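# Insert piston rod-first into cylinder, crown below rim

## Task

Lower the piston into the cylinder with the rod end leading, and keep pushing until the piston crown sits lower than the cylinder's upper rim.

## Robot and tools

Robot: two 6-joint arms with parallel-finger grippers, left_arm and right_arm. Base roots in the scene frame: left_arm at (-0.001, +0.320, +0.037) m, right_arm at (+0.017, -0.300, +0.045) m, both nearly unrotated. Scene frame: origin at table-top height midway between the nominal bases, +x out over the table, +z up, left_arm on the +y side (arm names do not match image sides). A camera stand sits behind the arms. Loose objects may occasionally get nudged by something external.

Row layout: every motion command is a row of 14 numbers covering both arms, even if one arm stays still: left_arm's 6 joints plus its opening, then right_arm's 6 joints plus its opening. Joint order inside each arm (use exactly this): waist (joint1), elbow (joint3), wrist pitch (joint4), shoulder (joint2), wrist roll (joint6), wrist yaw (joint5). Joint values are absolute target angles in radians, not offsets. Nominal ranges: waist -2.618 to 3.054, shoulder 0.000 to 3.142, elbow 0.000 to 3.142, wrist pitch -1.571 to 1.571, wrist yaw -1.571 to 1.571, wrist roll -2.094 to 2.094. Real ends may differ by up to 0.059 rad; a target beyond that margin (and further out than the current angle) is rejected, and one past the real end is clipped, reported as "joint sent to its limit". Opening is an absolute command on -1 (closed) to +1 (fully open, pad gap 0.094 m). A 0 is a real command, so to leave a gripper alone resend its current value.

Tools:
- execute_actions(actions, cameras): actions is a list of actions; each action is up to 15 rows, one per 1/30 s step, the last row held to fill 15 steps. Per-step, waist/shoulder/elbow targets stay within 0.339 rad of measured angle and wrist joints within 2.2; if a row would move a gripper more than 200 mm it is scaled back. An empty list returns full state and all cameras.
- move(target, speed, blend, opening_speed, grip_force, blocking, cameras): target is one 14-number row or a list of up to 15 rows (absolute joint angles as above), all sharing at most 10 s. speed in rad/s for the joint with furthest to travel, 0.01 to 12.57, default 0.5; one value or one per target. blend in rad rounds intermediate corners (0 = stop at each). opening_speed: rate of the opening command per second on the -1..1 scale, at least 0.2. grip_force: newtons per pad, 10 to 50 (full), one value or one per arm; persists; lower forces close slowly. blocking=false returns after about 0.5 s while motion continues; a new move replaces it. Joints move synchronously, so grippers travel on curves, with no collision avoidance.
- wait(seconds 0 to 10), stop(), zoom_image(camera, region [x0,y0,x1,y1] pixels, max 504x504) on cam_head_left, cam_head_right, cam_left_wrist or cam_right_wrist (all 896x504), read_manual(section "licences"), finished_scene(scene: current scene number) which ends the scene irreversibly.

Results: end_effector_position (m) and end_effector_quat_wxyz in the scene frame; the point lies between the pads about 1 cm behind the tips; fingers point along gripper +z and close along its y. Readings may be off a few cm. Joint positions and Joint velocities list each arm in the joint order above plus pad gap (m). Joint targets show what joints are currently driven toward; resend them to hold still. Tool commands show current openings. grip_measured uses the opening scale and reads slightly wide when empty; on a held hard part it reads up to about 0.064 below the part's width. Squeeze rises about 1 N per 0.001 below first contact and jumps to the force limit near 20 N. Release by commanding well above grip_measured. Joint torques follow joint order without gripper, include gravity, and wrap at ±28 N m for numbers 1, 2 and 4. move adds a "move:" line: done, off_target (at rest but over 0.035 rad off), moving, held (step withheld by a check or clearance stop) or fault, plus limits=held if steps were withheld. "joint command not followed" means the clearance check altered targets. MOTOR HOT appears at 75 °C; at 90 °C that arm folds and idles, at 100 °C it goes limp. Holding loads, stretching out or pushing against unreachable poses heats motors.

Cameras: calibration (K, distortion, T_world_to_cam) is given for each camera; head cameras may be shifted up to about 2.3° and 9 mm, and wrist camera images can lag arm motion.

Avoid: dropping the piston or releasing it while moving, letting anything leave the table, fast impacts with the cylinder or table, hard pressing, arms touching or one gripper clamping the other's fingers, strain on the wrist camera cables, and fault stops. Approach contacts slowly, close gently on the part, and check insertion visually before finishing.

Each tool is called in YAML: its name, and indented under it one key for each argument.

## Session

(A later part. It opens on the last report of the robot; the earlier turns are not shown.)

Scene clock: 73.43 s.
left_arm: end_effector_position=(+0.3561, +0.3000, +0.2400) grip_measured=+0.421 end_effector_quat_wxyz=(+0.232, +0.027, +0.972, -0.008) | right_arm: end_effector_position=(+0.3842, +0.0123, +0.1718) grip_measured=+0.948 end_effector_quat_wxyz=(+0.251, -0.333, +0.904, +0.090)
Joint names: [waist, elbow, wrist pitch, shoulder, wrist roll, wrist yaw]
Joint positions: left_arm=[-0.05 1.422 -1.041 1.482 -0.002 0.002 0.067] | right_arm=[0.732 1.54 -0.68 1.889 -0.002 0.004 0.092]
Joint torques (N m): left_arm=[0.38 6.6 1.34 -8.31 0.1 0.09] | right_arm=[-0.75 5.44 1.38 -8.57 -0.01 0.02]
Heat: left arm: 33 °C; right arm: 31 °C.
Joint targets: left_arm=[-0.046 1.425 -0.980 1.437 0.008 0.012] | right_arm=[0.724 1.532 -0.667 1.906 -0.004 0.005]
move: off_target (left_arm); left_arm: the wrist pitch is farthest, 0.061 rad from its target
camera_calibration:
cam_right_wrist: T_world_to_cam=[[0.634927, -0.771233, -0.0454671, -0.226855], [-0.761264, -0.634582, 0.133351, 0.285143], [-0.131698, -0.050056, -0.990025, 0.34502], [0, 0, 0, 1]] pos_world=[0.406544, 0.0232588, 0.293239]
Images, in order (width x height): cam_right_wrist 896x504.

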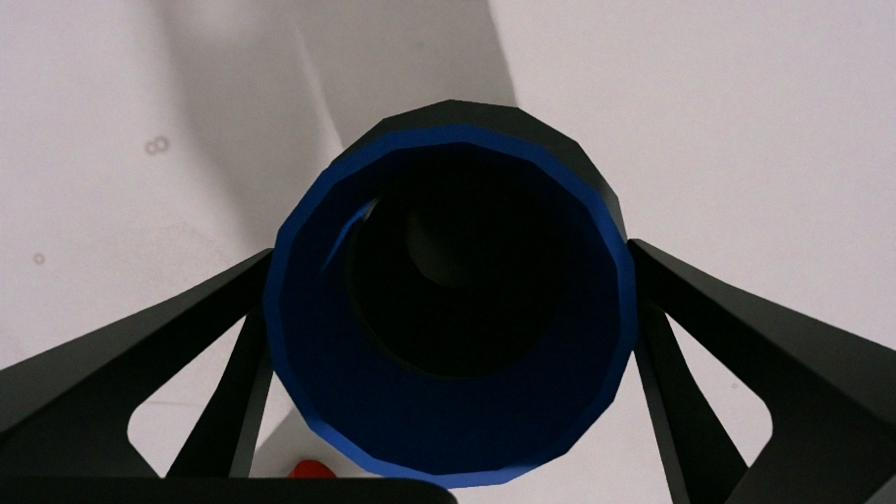

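move:
  target:
    - [-0.046,1.878,-1.1615,1.631,0.008,0.012,0.40,0.729,1.786,-0.936,1.880,-0.004,0.005,0.95]
    - [-0.046,1.878,-1.1615,1.631,0.008,0.012,0.40,0.733,1.036,-0.887,1.164,-0.004,0.005,0.95]
    - [-0.696,2.312,-1.244,1.982,0.008,0.012,0.40,1.097,0.150,1.273,1.415,1.571,0.823,0.95]
  speed: [0.5,0.6,0.9]
  blend: [0.05,0.1,0.0]
  cameras: ["all"]

Scene clock: 84.87 s.
left_arm: end_effector_position=(+0.3641, +0.0083, +0.3132) grip_measured=+0.421 end_effector_quat_wxyz=(+0.265, +0.332, +0.900, -0.101) | right_arm: end_effector_position=(+0.2792, -0.0941, +0.2146) grip_measured=+0.948 end_effector_quat_wxyz=(+0.429, +0.433, +0.554, +0.567)
Joint names: [waist, elbow, wrist pitch, shoulder, wrist roll, wrist yaw]
Joint positions: left_arm=[-0.699 2.263 -1.278 1.981 -0.001 0.008 0.067] | right_arm=[1.091 0.162 1.262 1.406 1.574 0.804 0.092]
Joint torques (N m): left_arm=[0.25 9.68 1.21 -8.73 0.1 0.02] | right_arm=[0.62 3.3 1.85 -2.45 0.02 0.18]
Heat: left arm: 34 °C; right arm: 32 °C.
Joint targets: left_arm=[-0.696 2.312 -1.244 1.982 0.008 0.012] | right_arm=[1.097 0.150 1.273 1.415 1.571 0.823]
move: off_target (left_arm); left_arm: the elbow is farthest, 0.049 rad from its target
camera_calibration:
cam_left_wrist: T_world_to_cam=[[-0.670835, -0.739401, -0.0571472, 0.269709], [-0.740881, 0.664778, 0.0957386, 0.240312], [-0.032799, 0.106564, -0.993765, 0.443321], [0, 0, 0, 1]] pos_world=[0.373514, -0.00757308, 0.432963]
cam_right_wrist: T_world_to_cam=[[0.030729, 0.0654203, -0.997385, 0.21135], [-0.803935, 0.594547, 0.0142286, 0.285211], [0.593923, 0.801395, 0.0708635, 0.0181508], [0, 0, 0, 1]] pos_world=[0.212016, -0.197944, 0.205453]

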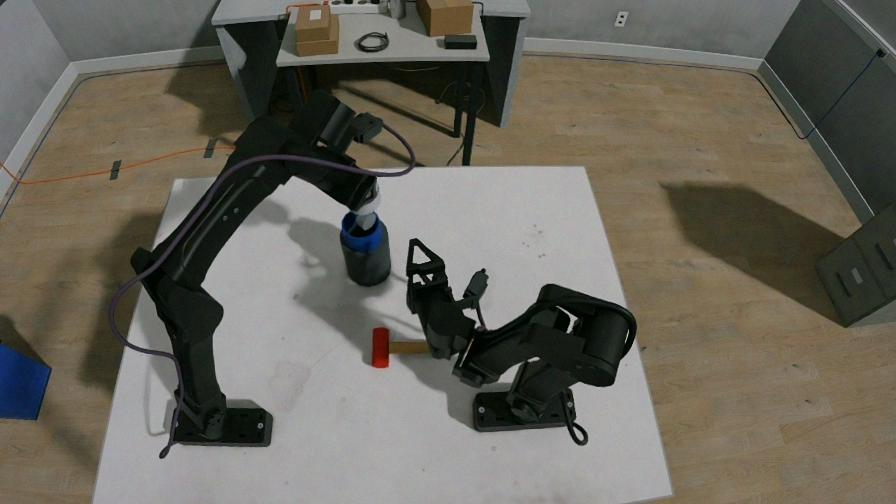

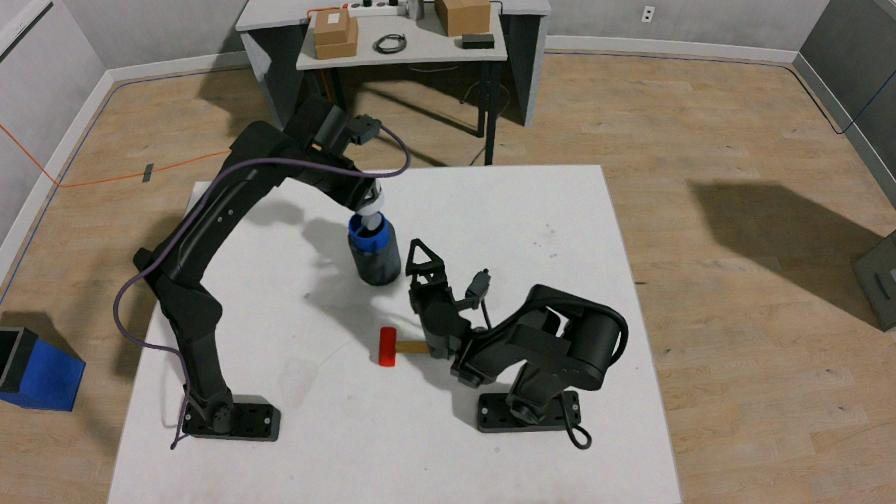

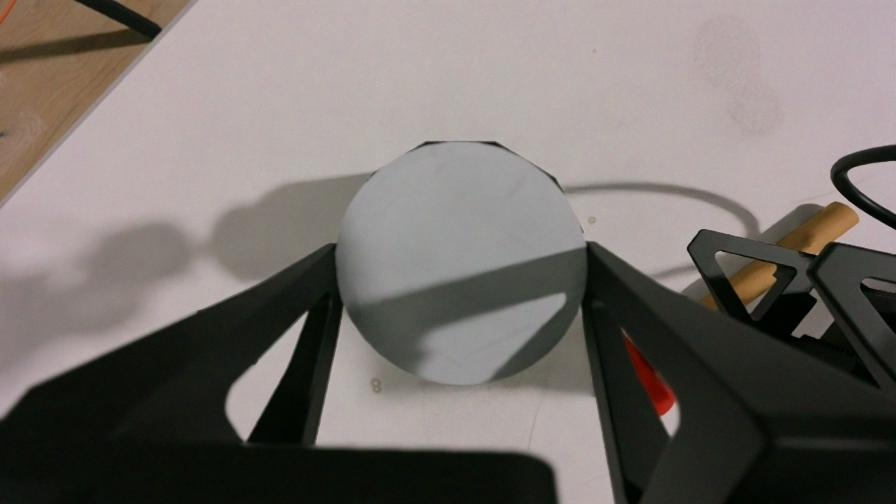

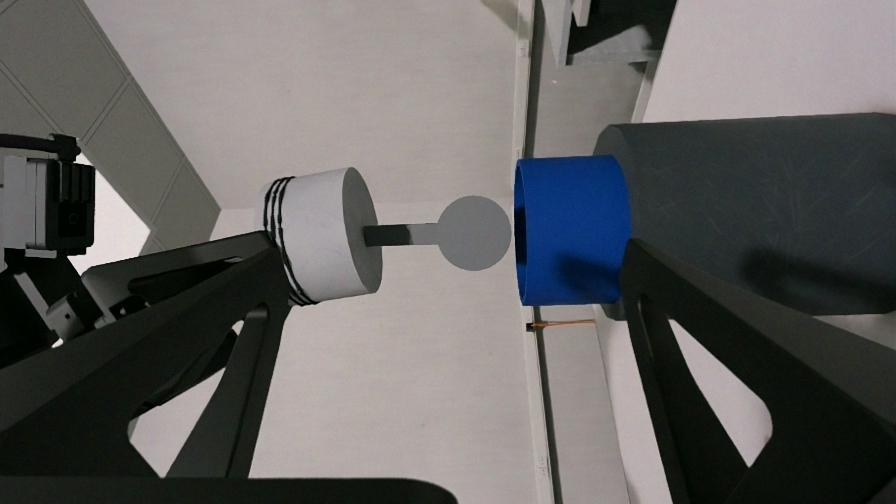

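zoom_image:
  camera: "cam_right_wrist"
  region: [420, 100, 680, 340]

zoom_image:
  camera: "cam_right_wrist"
  region: [230, 130, 430, 330]

Scaled by 1.938 from the camera's 896x504 image, which has a finer 1280x720 frame.

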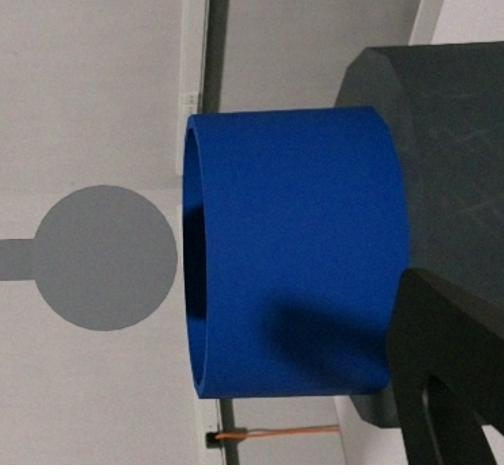

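Scaled by 2.520 from the camera's 896x504 image, which has a finer 1280x720 frame.

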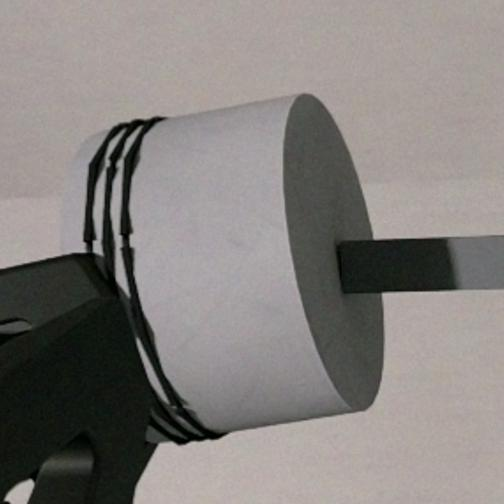

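zoom_image:
  camera: "cam_head_right"
  region: [320, 150, 430, 290]

zoom_image:
  camera: "cam_head_left"
  region: [320, 150, 430, 290]

Scaled by 3.600 from the camera's 896x504 image, which has a finer 1280x720 frame.

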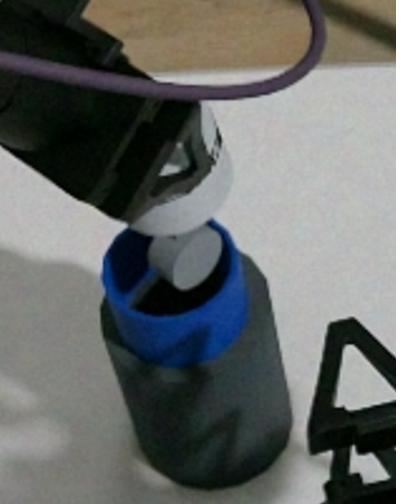

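Scaled by 3.600 from the camera's 896x504 image, which has a finer 1280x720 frame.

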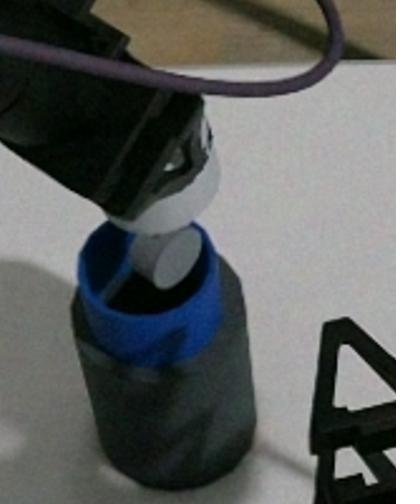

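move:
  target: [-0.675,2.195,-1.232,2.0416,0.008,0.012,0.40,1.097,0.150,1.273,1.415,1.571,0.823,0.95]
  speed: 0.15
  cameras: ["cam_right_wrist","cam_head_left","cam_head_right"]

zoom_image:
  camera: "cam_head_right"
  region: [320, 160, 430, 270]

zoom_image:
  camera: "cam_head_left"
  region: [320, 160, 430, 270]

zoom_image:
  camera: "cam_right_wrist"
  region: [340, 100, 660, 340]

Scene clock: 92.87 s.
left_arm: end_effector_position=(+0.3697, +0.0153, +0.2577) grip_measured=+0.421 end_effector_quat_wxyz=(+0.202, +0.329, +0.919, -0.076) | right_arm: end_effector_position=(+0.2792, -0.0942, +0.2146) grip_measured=+0.948 end_effector_quat_wxyz=(+0.429, +0.433, +0.553, +0.567)
Joint names: [waist, elbow, wrist pitch, shoulder, wrist roll, wrist yaw]
Joint positions: left_arm=[-0.68 2.186 -1.278 2.043 -0.001 0.008 0.067] | right_arm=[1.091 0.162 1.262 1.406 1.575 0.804 0.092]
Joint torques (N m): left_arm=[0.47 6.6 1.14 -9.66 0.1 0.03] | right_arm=[0.77 3.32 1.85 -2.52 -0.03 0.17]
Motor temperatures (°C): left_arm=[28 29 35 31 26 27 27] | right_arm=[29 30 32 29 28 29 28]
Heat: left arm: 35 °C; right arm: 32 °C.
Joint targets: left_arm=[-0.675 2.195 -1.232 2.041 0.008 0.012] | right_arm=[1.097 0.150 1.273 1.415 1.571 0.823]
move: off_target (left_arm); left_arm: the wrist pitch is farthest, 0.046 rad from its target
camera_calibration:
cam_right_wrist: T_world_to_cam=[[0.0305769, 0.0661683, -0.99734, 0.211419], [-0.803705, 0.594844, 0.0148244, 0.285098], [0.594242, 0.801113, 0.0713682, 0.0179303], [0, 0, 0, 1]] pos_world=[0.212015, -0.197942, 0.205351]
Images, in order (width x height): cam_head_left 896x504, cam_head_right 896x504, cam_right_wrist 896x504.

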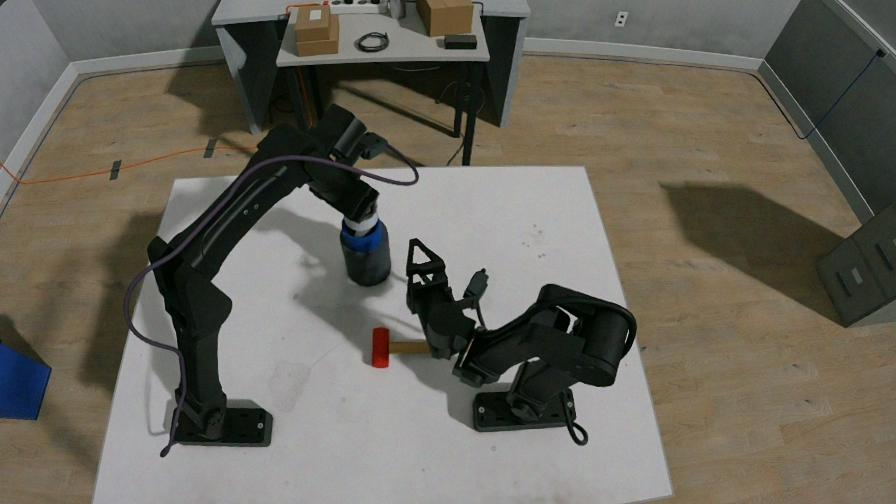

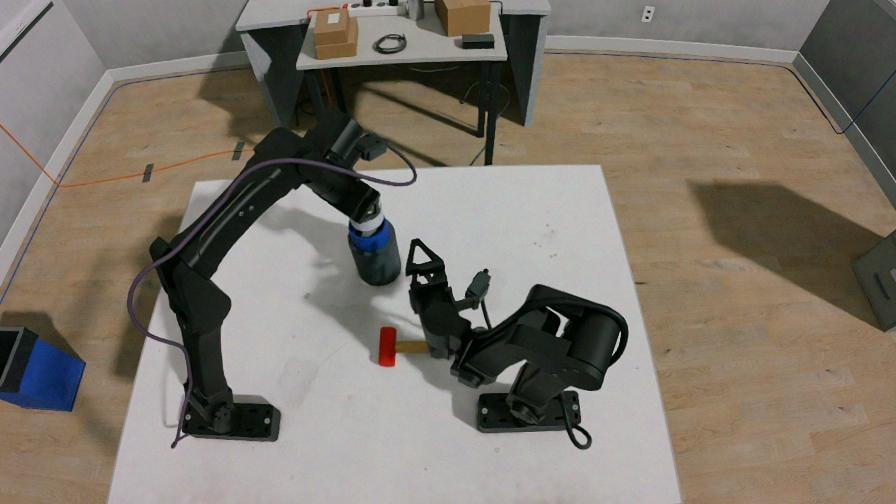

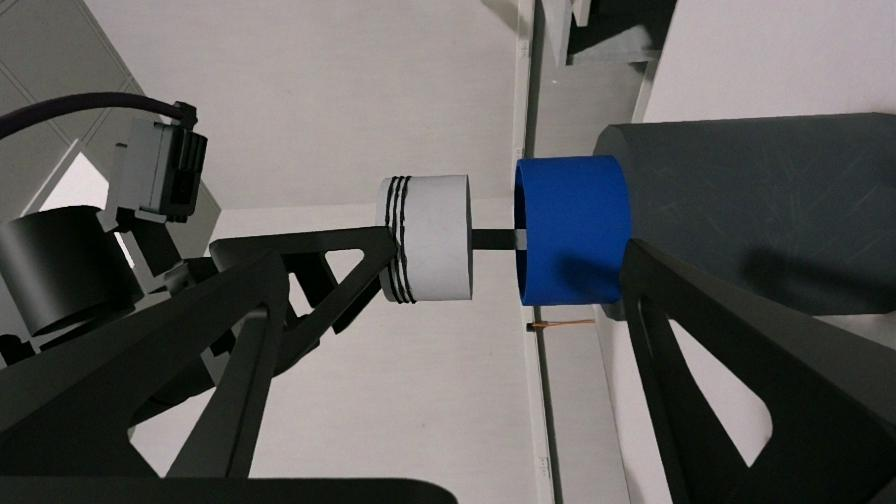

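Scaled by 4.582 from the camera's 896x504 image, which has a finer 1280x720 frame.

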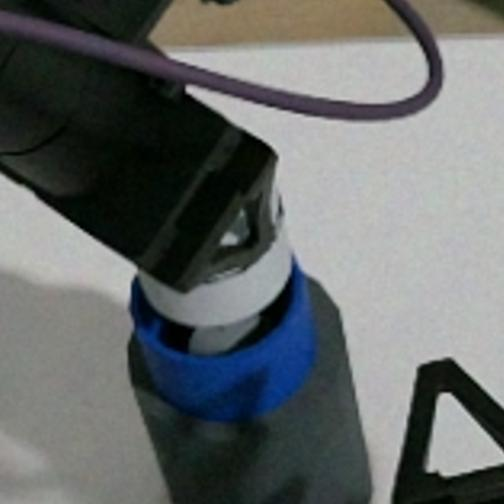

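Scaled by 4.582 from the camera's 896x504 image, which has a finer 1280x720 frame.

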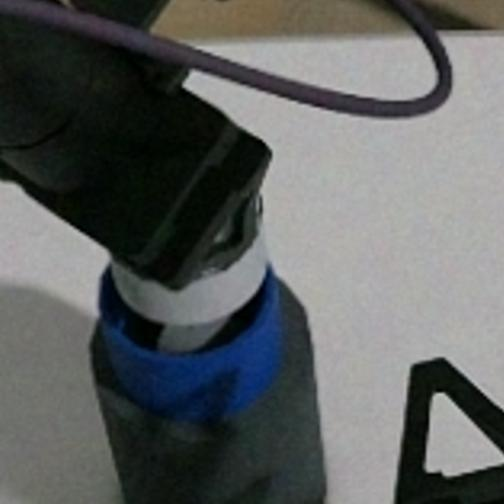

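Scaled by 1.575 from the camera's 896x504 image, which has a finer 1280x720 frame.

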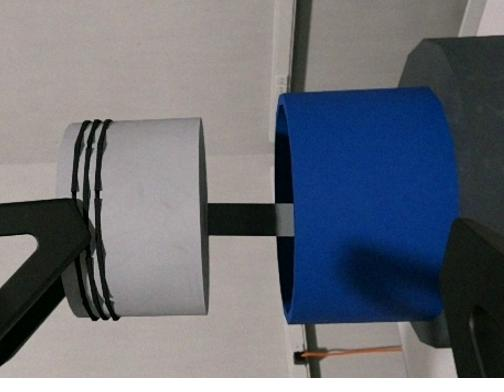

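move:
  target: [-0.662,2.1085,-1.152,1.977,0.008,0.012,0.40,1.097,0.150,1.273,1.415,1.571,0.823,0.95]
  speed: 0.12
  cameras: ["cam_right_wrist","cam_head_left","cam_head_right"]

zoom_image:
  camera: "cam_head_right"
  region: [320, 160, 430, 270]

zoom_image:
  camera: "cam_head_left"
  region: [320, 160, 430, 270]

zoom_image:
  camera: "cam_right_wrist"
  region: [340, 100, 660, 340]

Scene clock: 96.23 s.
left_arm: end_effector_position=(+0.3764, +0.0177, +0.2361) grip_measured=+0.421 end_effector_quat_wxyz=(+0.196, +0.323, +0.923, -0.073) | right_arm: end_effector_position=(+0.2792, -0.0942, +0.2146) grip_measured=+0.948 end_effector_quat_wxyz=(+0.429, +0.433, +0.553, +0.567)
Joint names: [waist, elbow, wrist pitch, shoulder, wrist roll, wrist yaw]
Joint positions: left_arm=[-0.668 2.102 -1.208 2.043 -0.001 0.008 0.067] | right_arm=[1.091 0.162 1.262 1.406 1.575 0.804 0.092]
Joint torques (N m): left_arm=[0.49 6.58 1.22 -14.71 0.1 0.02] | right_arm=[0.7 3.15 1.84 -2.58 0 0.2]
Heat: left arm: 35 °C; right arm: 32 °C.
Joint targets: left_arm=[-0.662 2.108 -1.152 1.977 0.008 0.012] | right_arm=[1.097 0.150 1.273 1.415 1.571 0.823]
move: off_target (left_arm); left_arm: the shoulder is farthest, 0.066 rad from its target
camera_calibration:
cam_right_wrist: T_world_to_cam=[[0.0305769, 0.0661683, -0.99734, 0.211419], [-0.803705, 0.594844, 0.0148244, 0.285098], [0.594242, 0.801113, 0.0713682, 0.0179303], [0, 0, 0, 1]] pos_world=[0.212015, -0.197942, 0.205351]
Images, in order (width x height): cam_head_left 896x504, cam_head_right 896x504, cam_right_wrist 896x504.

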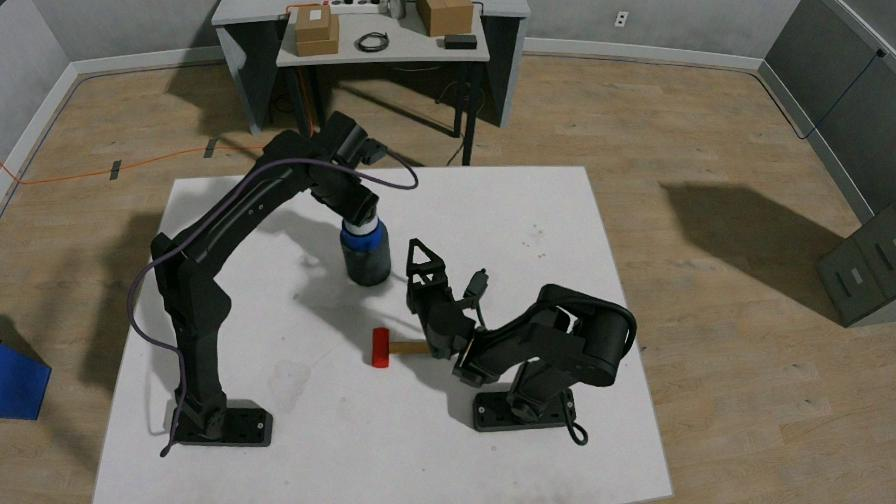

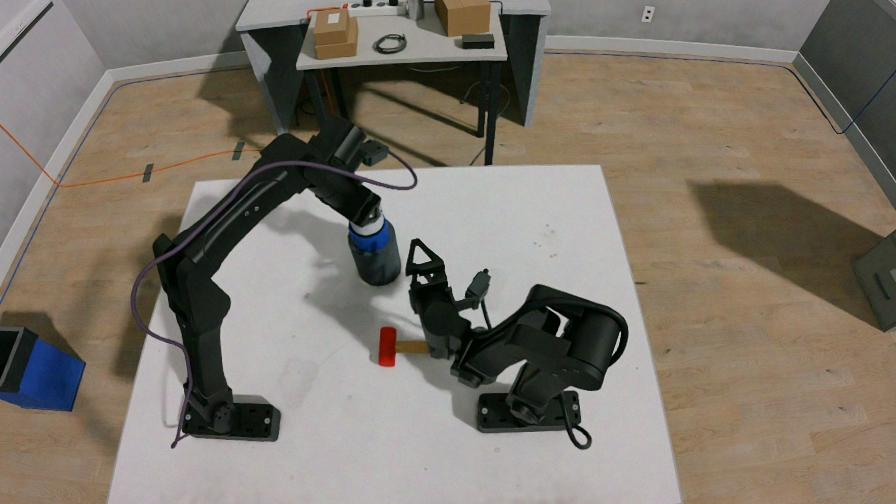

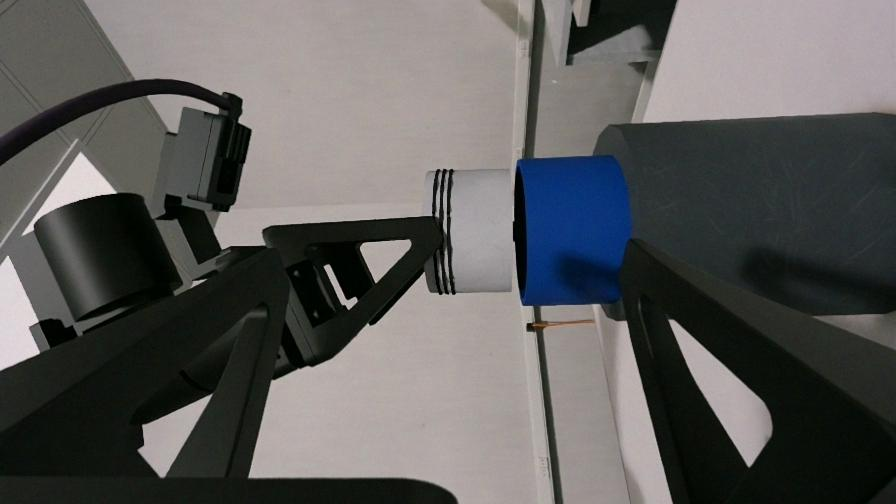

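Scaled by 4.582 from the camera's 896x504 image, which has a finer 1280x720 frame.

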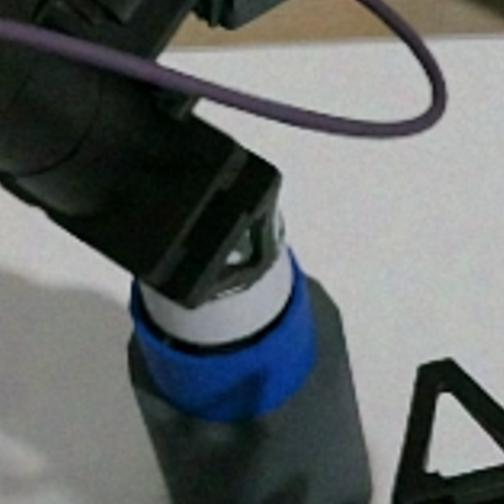

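Scaled by 4.582 from the camera's 896x504 image, which has a finer 1280x720 frame.

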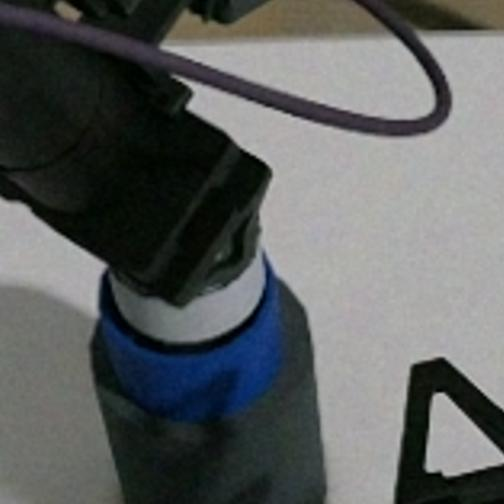

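Scaled by 1.575 from the camera's 896x504 image, which has a finer 1280x720 frame.

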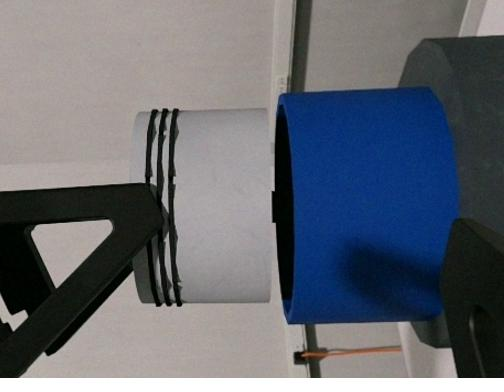

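move:
  target: [-0.662,1.990,-1.055,1.929,0.008,0.012,0.40,1.097,0.150,1.273,1.415,1.571,0.823,0.95]
  speed: 0.12

Scene clock: 99.17 s.
left_arm: end_effector_position=(+0.3761, +0.0179, +0.2231) grip_measured=+0.421 end_effector_quat_wxyz=(+0.204, +0.323, +0.921, -0.075) | right_arm: end_effector_position=(+0.2792, -0.0942, +0.2146) grip_measured=+0.948 end_effector_quat_wxyz=(+0.429, +0.433, +0.553, +0.567)
Joint names: [waist, elbow, wrist pitch, shoulder, wrist roll, wrist yaw]
Joint positions: left_arm=[-0.668 1.984 -1.113 2.004 -0.001 0.008 0.067] | right_arm=[1.091 0.162 1.262 1.406 1.575 0.804 0.092]
Joint torques (N m): left_arm=[0.49 6.71 1.25 -15.21 0.1 0.02] | right_arm=[0.76 3.26 1.86 -2.45 -0.03 0.2]
Heat: left arm: 35 °C; right arm: 32 °C.
Joint targets: left_arm=[-0.662 1.990 -1.055 1.929 0.008 0.012] | right_arm=[1.097 0.150 1.273 1.415 1.571 0.823]
move: off_target (left_arm); left_arm: the shoulder is farthest, 0.075 rad from its target

move:
  target: [-0.662,1.883,-0.960,1.9138,0.008,0.012,0.40,1.097,0.150,1.273,1.415,1.571,0.823,0.95]
  speed: 0.1
  cameras: ["cam_right_wrist"]

zoom_image:
  camera: "cam_right_wrist"
  region: [400, 100, 660, 340]

Scene clock: 102.07 s.
left_arm: end_effector_position=(+0.3758, +0.0182, +0.2019) grip_measured=+0.421 end_effector_quat_wxyz=(+0.203, +0.323, +0.921, -0.075) | right_arm: end_effector_position=(+0.2792, -0.0942, +0.2146) grip_measured=+0.948 end_effector_quat_wxyz=(+0.429, +0.433, +0.553, +0.567)
Joint names: [waist, elbow, wrist pitch, shoulder, wrist roll, wrist yaw]
Joint positions: left_arm=[-0.668 1.877 -1.024 1.988 -0.001 0.008 0.067] | right_arm=[1.091 0.162 1.262 1.406 1.575 0.804 0.092]
Joint torques (N m): left_arm=[0.51 6.83 1.3 -15.12 0.1 0.03] | right_arm=[0.69 3.25 1.85 -2.48 -0.03 0.18]
Heat: left arm: 35 °C; right arm: 32 °C.
Joint targets: left_arm=[-0.662 1.883 -0.960 1.914 0.008 0.012] | right_arm=[1.097 0.150 1.273 1.415 1.571 0.823]
move: off_target (left_arm); left_arm: the shoulder is farthest, 0.074 rad from its target
camera_calibration:
cam_right_wrist: T_world_to_cam=[[0.0305769, 0.0661683, -0.99734, 0.211419], [-0.803705, 0.594844, 0.0148244, 0.285098], [0.594242, 0.801113, 0.0713682, 0.0179303], [0, 0, 0, 1]] pos_world=[0.212015, -0.197942, 0.205351]
Images, in order (width x height): cam_right_wrist 896x504.

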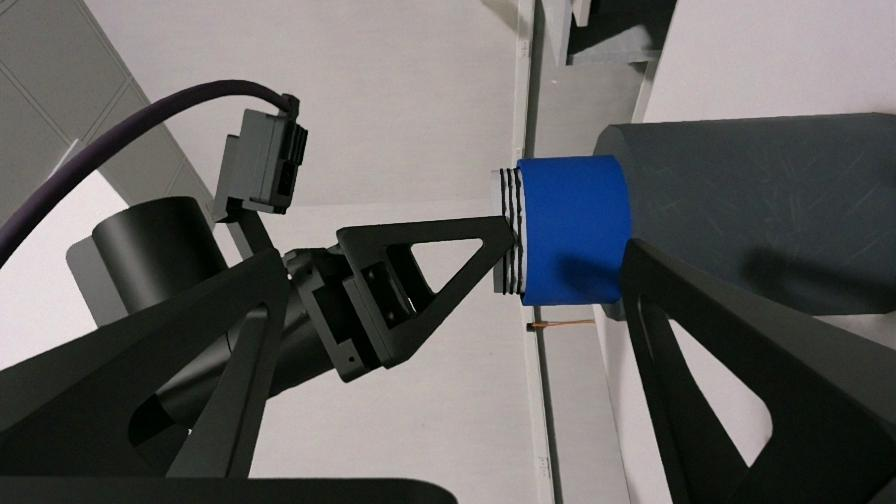

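Scaled by 1.938 from the camera's 896x504 image, which has a finer 1280x720 frame.

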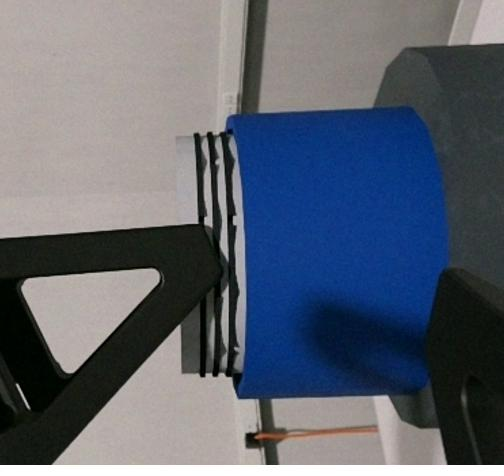

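move:
  target: [-0.662,1.865,-0.942,1.9138,0.008,0.012,0.40,1.097,0.150,1.273,1.415,1.571,0.823,0.95]
  speed: 0.05
  cameras: ["cam_right_wrist"]

zoom_image:
  camera: "cam_right_wrist"
  region: [400, 100, 660, 340]

Scene clock: 103.87 s.
left_arm: end_effector_position=(+0.3759, +0.0181, +0.1978) grip_measured=+0.421 end_effector_quat_wxyz=(+0.202, +0.323, +0.922, -0.075) | right_arm: end_effector_position=(+0.2792, -0.0942, +0.2146) grip_measured=+0.948 end_effector_quat_wxyz=(+0.429, +0.433, +0.553, +0.567)
Joint names: [waist, elbow, wrist pitch, shoulder, wrist roll, wrist yaw]
Joint positions: left_arm=[-0.668 1.859 -1.008 1.987 -0.001 0.008 0.067] | right_arm=[1.091 0.162 1.262 1.406 1.575 0.804 0.092]
Joint torques (N m): left_arm=[0.5 6.82 1.33 -15.02 0.1 0.03] | right_arm=[0.66 3.23 1.85 -2.56 -0.01 0.19]
Heat: left arm: 35 °C; right arm: 32 °C.
Joint targets: left_arm=[-0.662 1.865 -0.942 1.914 0.008 0.012] | right_arm=[1.097 0.150 1.273 1.415 1.571 0.823]
move: off_target (left_arm); left_arm: the shoulder is farthest, 0.073 rad from its target
camera_calibration:
cam_right_wrist: T_world_to_cam=[[0.0305769, 0.0661683, -0.99734, 0.211419], [-0.803705, 0.594844, 0.0148244, 0.285098], [0.594242, 0.801113, 0.0713682, 0.0179303], [0, 0, 0, 1]] pos_world=[0.212015, -0.197942, 0.205351]
Images, in order (width x height): cam_right_wrist 896x504.

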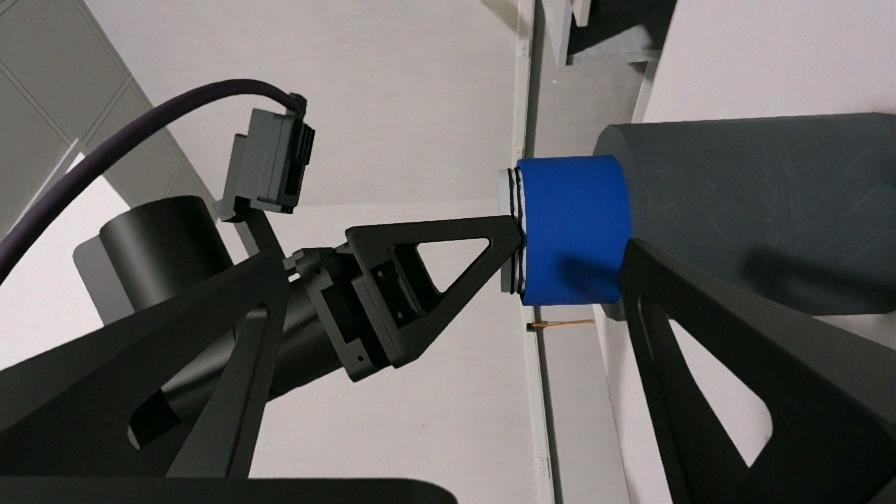

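Scaled by 1.938 from the camera's 896x504 image, which has a finer 1280x720 frame.

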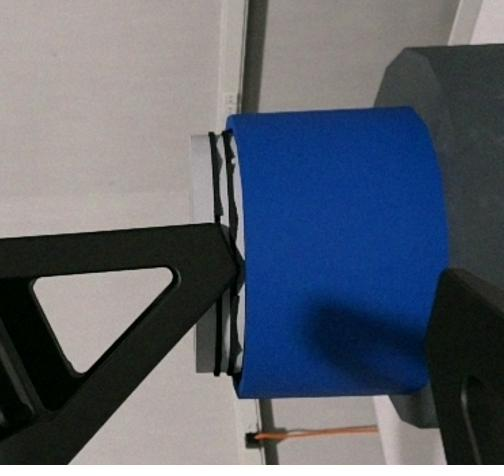

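execute_actions:
  actions:
    - [[-0.662,1.868,-0.957,1.945,0.008,0.012,0.42,1.097,0.150,1.273,1.415,1.571,0.823,0.95],[-0.662,1.872,-0.976,1.978,0.008,0.012,0.44,1.097,0.150,1.273,1.415,1.571,0.823,0.95]]
    - [[-0.662,1.872,-0.976,1.978,0.008,0.012,0.455,1.097,0.150,1.273,1.415,1.571,0.823,0.95]]
    - [[-0.662,1.872,-0.976,1.978,0.008,0.012,0.463,1.097,0.150,1.273,1.415,1.571,0.823,0.95]]
    - [[-0.662,1.872,-0.976,1.978,0.008,0.012,0.468,1.097,0.150,1.273,1.415,1.571,0.823,0.95]]
    - [[-0.662,1.872,-0.976,1.978,0.008,0.012,0.473,1.097,0.150,1.273,1.415,1.571,0.823,0.95]]
    - [[-0.662,1.872,-0.976,1.978,0.008,0.012,0.478,1.097,0.150,1.273,1.415,1.571,0.823,0.95]]
    - [[-0.662,1.872,-0.976,1.978,0.008,0.012,0.483,1.097,0.150,1.273,1.415,1.571,0.823,0.95]]
    - [[-0.662,1.872,-0.976,1.978,0.008,0.012,0.488,1.097,0.150,1.273,1.415,1.571,0.823,0.95]]
    - [[-0.662,1.872,-0.976,1.978,0.008,0.012,0.493,1.097,0.150,1.273,1.415,1.571,0.823,0.95]]
    - [[-0.662,1.872,-0.976,1.978,0.008,0.012,0.500,1.097,0.150,1.273,1.415,1.571,0.823,0.95]]
  cameras: ["cam_right_wrist","cam_left_wrist"]

Scene clock: 110.53 s.
left_arm: end_effector_position=(+0.3779, +0.0165, +0.1990) grip_measured=+0.498 end_effector_quat_wxyz=(+0.207, +0.323, +0.920, -0.077) | right_arm: end_effector_position=(+0.2792, -0.0942, +0.2146) grip_measured=+0.948 end_effector_quat_wxyz=(+0.429, +0.433, +0.553, +0.567)
Joint names: [waist, elbow, wrist pitch, shoulder, wrist roll, wrist yaw]
Joint positions: left_arm=[-0.668 1.859 -0.997 1.987 -0.001 0.008 0.07] | right_arm=[1.091 0.162 1.262 1.406 1.575 0.804 0.092]
Joint torques (N m): left_arm=[0.5 7.39 0.92 -10.13 0.09 0.02] | right_arm=[0.61 3.3 1.87 -2.4 -0.03 0.19]
Heat: left arm: 35 °C; right arm: 32 °C.
Joint targets: left_arm=[-0.662 1.872 -0.976 1.978 0.008 0.012] | right_arm=[1.097 0.150 1.273 1.415 1.571 0.823]
camera_calibration:
cam_left_wrist: T_world_to_cam=[[-0.652949, -0.755573, -0.0526019, 0.271061], [-0.745163, 0.628412, 0.223229, 0.232835], [-0.13561, 0.184954, -0.973346, 0.362909], [0, 0, 0, 1]] pos_world=[0.399703, -0.00863092, 0.315519]
cam_right_wrist: T_world_to_cam=[[0.0305769, 0.0661683, -0.99734, 0.211419], [-0.803705, 0.594844, 0.0148244, 0.285098], [0.594242, 0.801113, 0.0713682, 0.0179303], [0, 0, 0, 1]] pos_world=[0.212015, -0.197942, 0.205351]
Images, in order (width x height): cam_left_wrist 896x504, cam_right_wrist 896x504.

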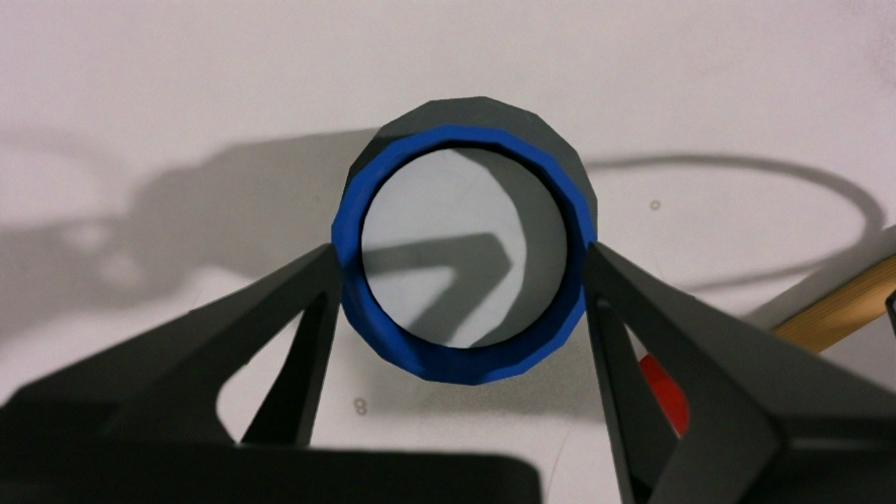

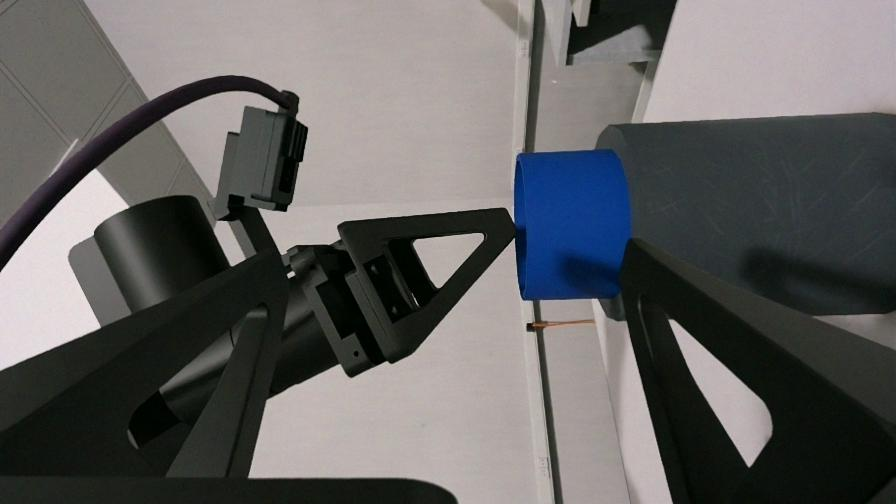

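zoom_image:
  camera: "cam_left_wrist"
  region: [310, 80, 620, 390]

zoom_image:
  camera: "cam_right_wrist"
  region: [400, 100, 660, 340]

Scaled by 1.626 from the camera's 896x504 image, which has a finer 1280x720 frame.

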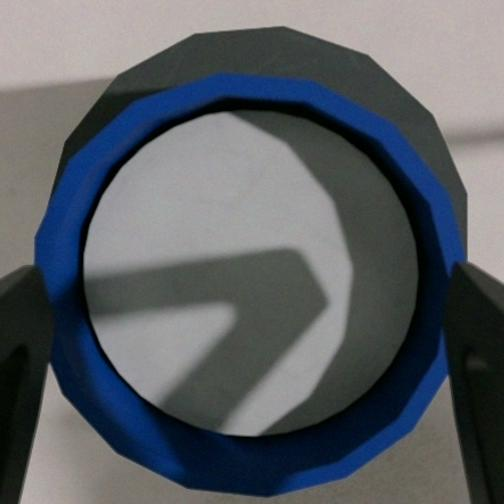

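Scaled by 1.938 from the camera's 896x504 image, which has a finer 1280x720 frame.

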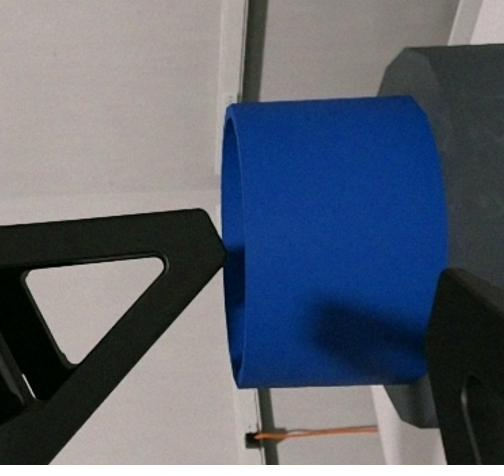

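move:
  target:
    - [-0.662,2.051,-1.144,2.021,0.008,0.012,0.50,1.097,0.150,1.273,1.415,1.571,0.823,0.95]
    - [-0.662,2.484,-1.4735,2.294,0.008,0.012,-0.95,1.097,0.150,1.273,1.415,1.571,0.823,0.95]
  speed: [0.25,0.4]
  cameras: ["cam_right_wrist","cam_left_wrist"]

zoom_image:
  camera: "cam_left_wrist"
  region: [300, 60, 620, 380]

zoom_image:
  camera: "cam_right_wrist"
  region: [400, 100, 660, 340]

Scene clock: 120.43 s.
left_arm: end_effector_position=(+0.3839, +0.0117, +0.2233) grip_measured=-0.948 end_effector_quat_wxyz=(+0.140, +0.327, +0.933, -0.053) | right_arm: end_effector_position=(+0.2792, -0.0942, +0.2146) grip_measured=+0.948 end_effector_quat_wxyz=(+0.429, +0.433, +0.553, +0.567)
Joint names: [waist, elbow, wrist pitch, shoulder, wrist roll, wrist yaw]
Joint positions: left_arm=[-0.668 2.458 -1.459 2.269 -0.001 0.008 0.002] | right_arm=[1.091 0.162 1.262 1.406 1.575 0.804 0.092]
Joint torques (N m): left_arm=[0.5 7.73 0.38 -9.14 0.1 0.02] | right_arm=[0.61 3.28 1.83 -2.52 -0.03 0.22]
Heat: left arm: 34 °C; right arm: 32 °C.
Joint targets: left_arm=[-0.662 2.484 -1.474 2.294 0.008 0.012] | right_arm=[1.097 0.150 1.273 1.415 1.571 0.823]
move: done
camera_calibration:
cam_left_wrist: T_world_to_cam=[[-0.65855, -0.751109, -0.0463311, 0.273377], [-0.711871, 0.601816, 0.362019, 0.191341], [-0.244033, 0.271389, -0.931019, 0.419452], [0, 0, 0, 1]] pos_world=[0.418603, -0.0236508, 0.333914]
cam_right_wrist: T_world_to_cam=[[0.0305769, 0.0661683, -0.99734, 0.211419], [-0.803705, 0.594844, 0.0148244, 0.285098], [0.594242, 0.801113, 0.0713682, 0.0179303], [0, 0, 0, 1]] pos_world=[0.212015, -0.197942, 0.205351]
Images, in order (width x height): cam_left_wrist 896x504, cam_right_wrist 896x504.

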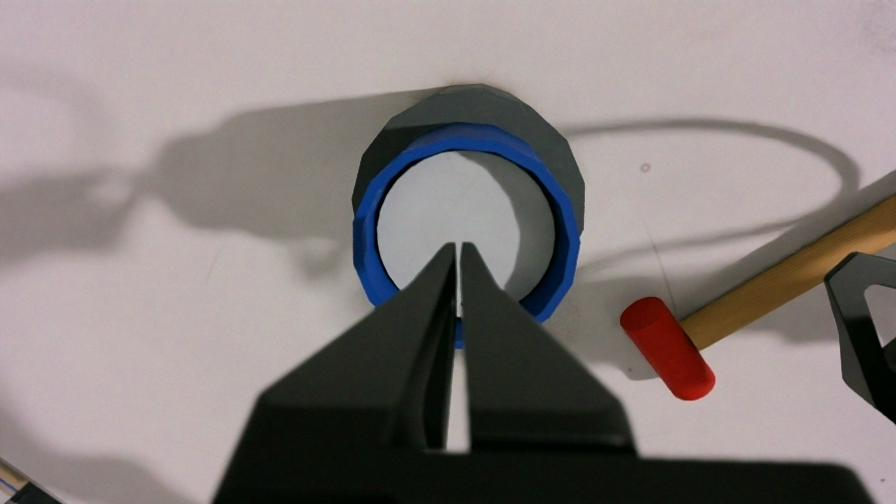

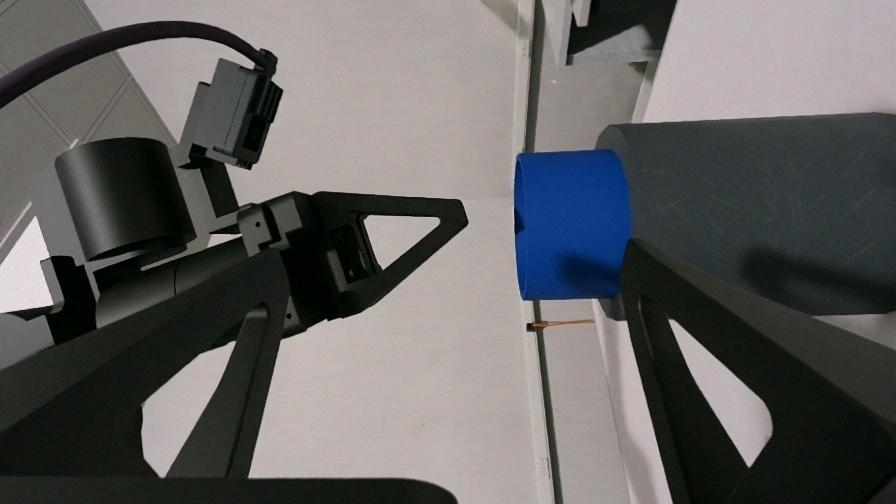

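Scaled by 1.575 from the camera's 896x504 image, which has a finer 1280x720 frame.

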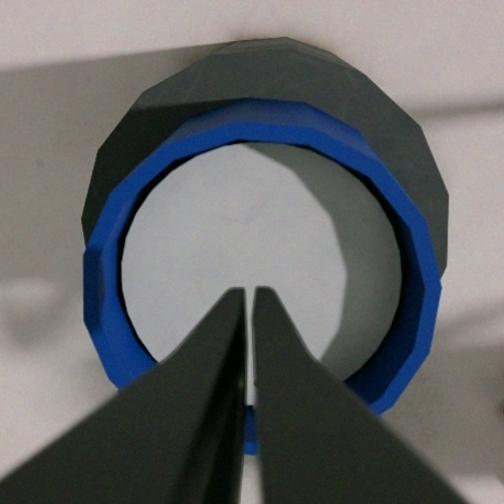

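Scaled by 1.938 from the camera's 896x504 image, which has a finer 1280x720 frame.

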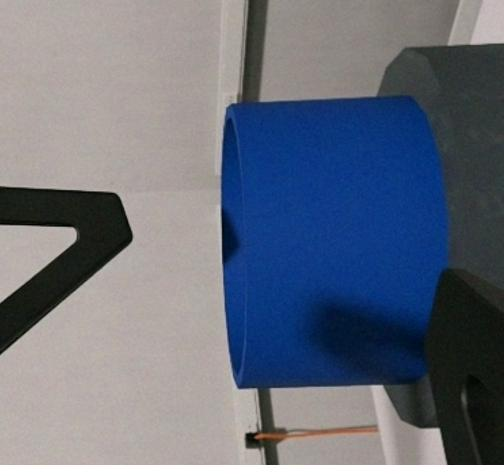

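move:
  target: [-0.678,2.367,-1.392,2.306,0.008,0.012,-0.95,1.097,0.150,1.273,1.415,1.571,0.823,0.95]
  speed: 0.12
  cameras: ["cam_right_wrist"]

Scene clock: 123.17 s.
left_arm: end_effector_position=(+0.3818, +0.0098, +0.1959) grip_measured=-0.948 end_effector_quat_wxyz=(+0.117, +0.330, +0.935, -0.046) | right_arm: end_effector_position=(+0.2792, -0.0942, +0.2146) grip_measured=+0.948 end_effector_quat_wxyz=(+0.429, +0.433, +0.553, +0.567)
Joint names: [waist, elbow, wrist pitch, shoulder, wrist roll, wrist yaw]
Joint positions: left_arm=[-0.673 2.375 -1.413 2.281 -0.001 0.008 0.002] | right_arm=[1.091 0.162 1.262 1.406 1.575 0.804 0.092]
Joint torques (N m): left_arm=[-0.46 5.23 0.63 -9.35 0.1 0.03] | right_arm=[0.62 3.28 1.85 -2.59 -0.02 0.2]
Heat: left arm: 34 °C; right arm: 33 °C.
Joint targets: left_arm=[-0.678 2.367 -1.392 2.306 0.008 0.012] | right_arm=[1.097 0.150 1.273 1.415 1.571 0.823]
move: done
camera_calibration:
cam_right_wrist: T_world_to_cam=[[0.0305769, 0.0661683, -0.99734, 0.211419], [-0.803705, 0.594844, 0.0148244, 0.285098], [0.594242, 0.801113, 0.0713682, 0.0179303], [0, 0, 0, 1]] pos_world=[0.212015, -0.197942, 0.205351]
Images, in order (width x height): cam_right_wrist 896x504.

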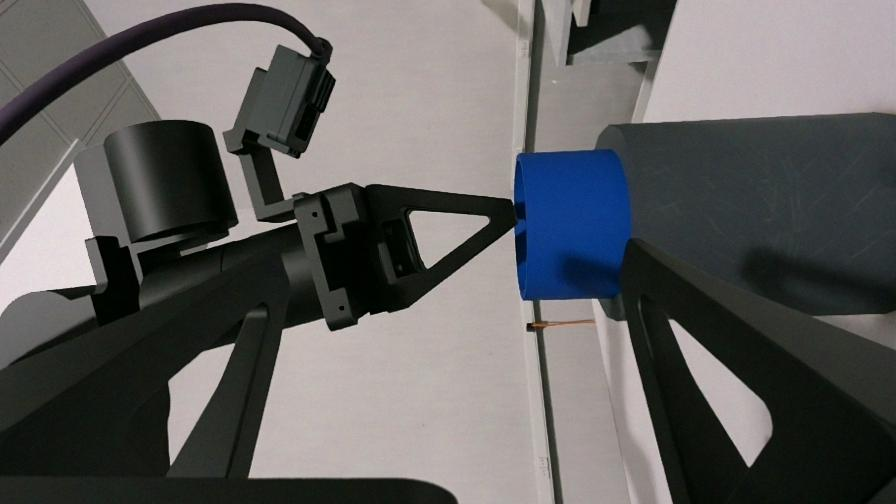

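move:
  target:
    - [-0.674,2.309,-1.400,2.400,0.008,0.012,-0.95,1.097,0.150,1.273,1.415,1.571,0.823,0.95]
    - [-0.674,2.262,-1.405,2.475,0.008,0.012,-0.95,1.097,0.150,1.273,1.415,1.571,0.823,0.95]
  speed: [0.1,0.08]
  blend: [0.02,0.0]
  cameras: ["cam_right_wrist"]

Scene clock: 126.03 s.
left_arm: end_effector_position=(+0.3799, +0.0113, +0.1679) grip_measured=-0.948 end_effector_quat_wxyz=(+0.087, +0.332, +0.939, -0.035) | right_arm: end_effector_position=(+0.2792, -0.0942, +0.2146) grip_measured=+0.948 end_effector_quat_wxyz=(+0.429, +0.433, +0.553, +0.567)
Joint names: [waist, elbow, wrist pitch, shoulder, wrist roll, wrist yaw]
Joint positions: left_arm=[-0.673 2.343 -1.405 2.321 -0.001 0.008 0.002] | right_arm=[1.091 0.162 1.262 1.406 1.575 0.804 0.092]
Joint torques (N m): left_arm=[-0.09 -0.1 0.37 -0.62 0.1 0.03] | right_arm=[0.68 3.29 1.86 -2.5 -0.04 0.2]
Heat: left arm: 34 °C; right arm: 33 °C.
Joint targets: left_arm=[-0.674 2.262 -1.405 2.475 0.008 0.012] | right_arm=[1.097 0.150 1.273 1.415 1.571 0.823]
move: off_target (left_arm); left_arm: the shoulder is farthest, 0.154 rad from its target
camera_calibration:
cam_right_wrist: T_world_to_cam=[[0.0305769, 0.0661683, -0.99734, 0.211419], [-0.803705, 0.594844, 0.0148244, 0.285098], [0.594242, 0.801113, 0.0713682, 0.0179303], [0, 0, 0, 1]] pos_world=[0.212015, -0.197942, 0.205351]
Images, in order (width x height): cam_right_wrist 896x504.

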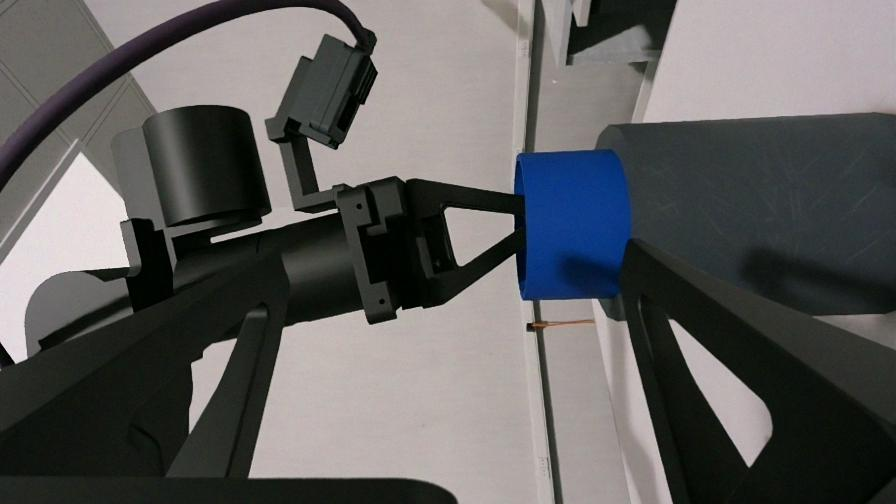

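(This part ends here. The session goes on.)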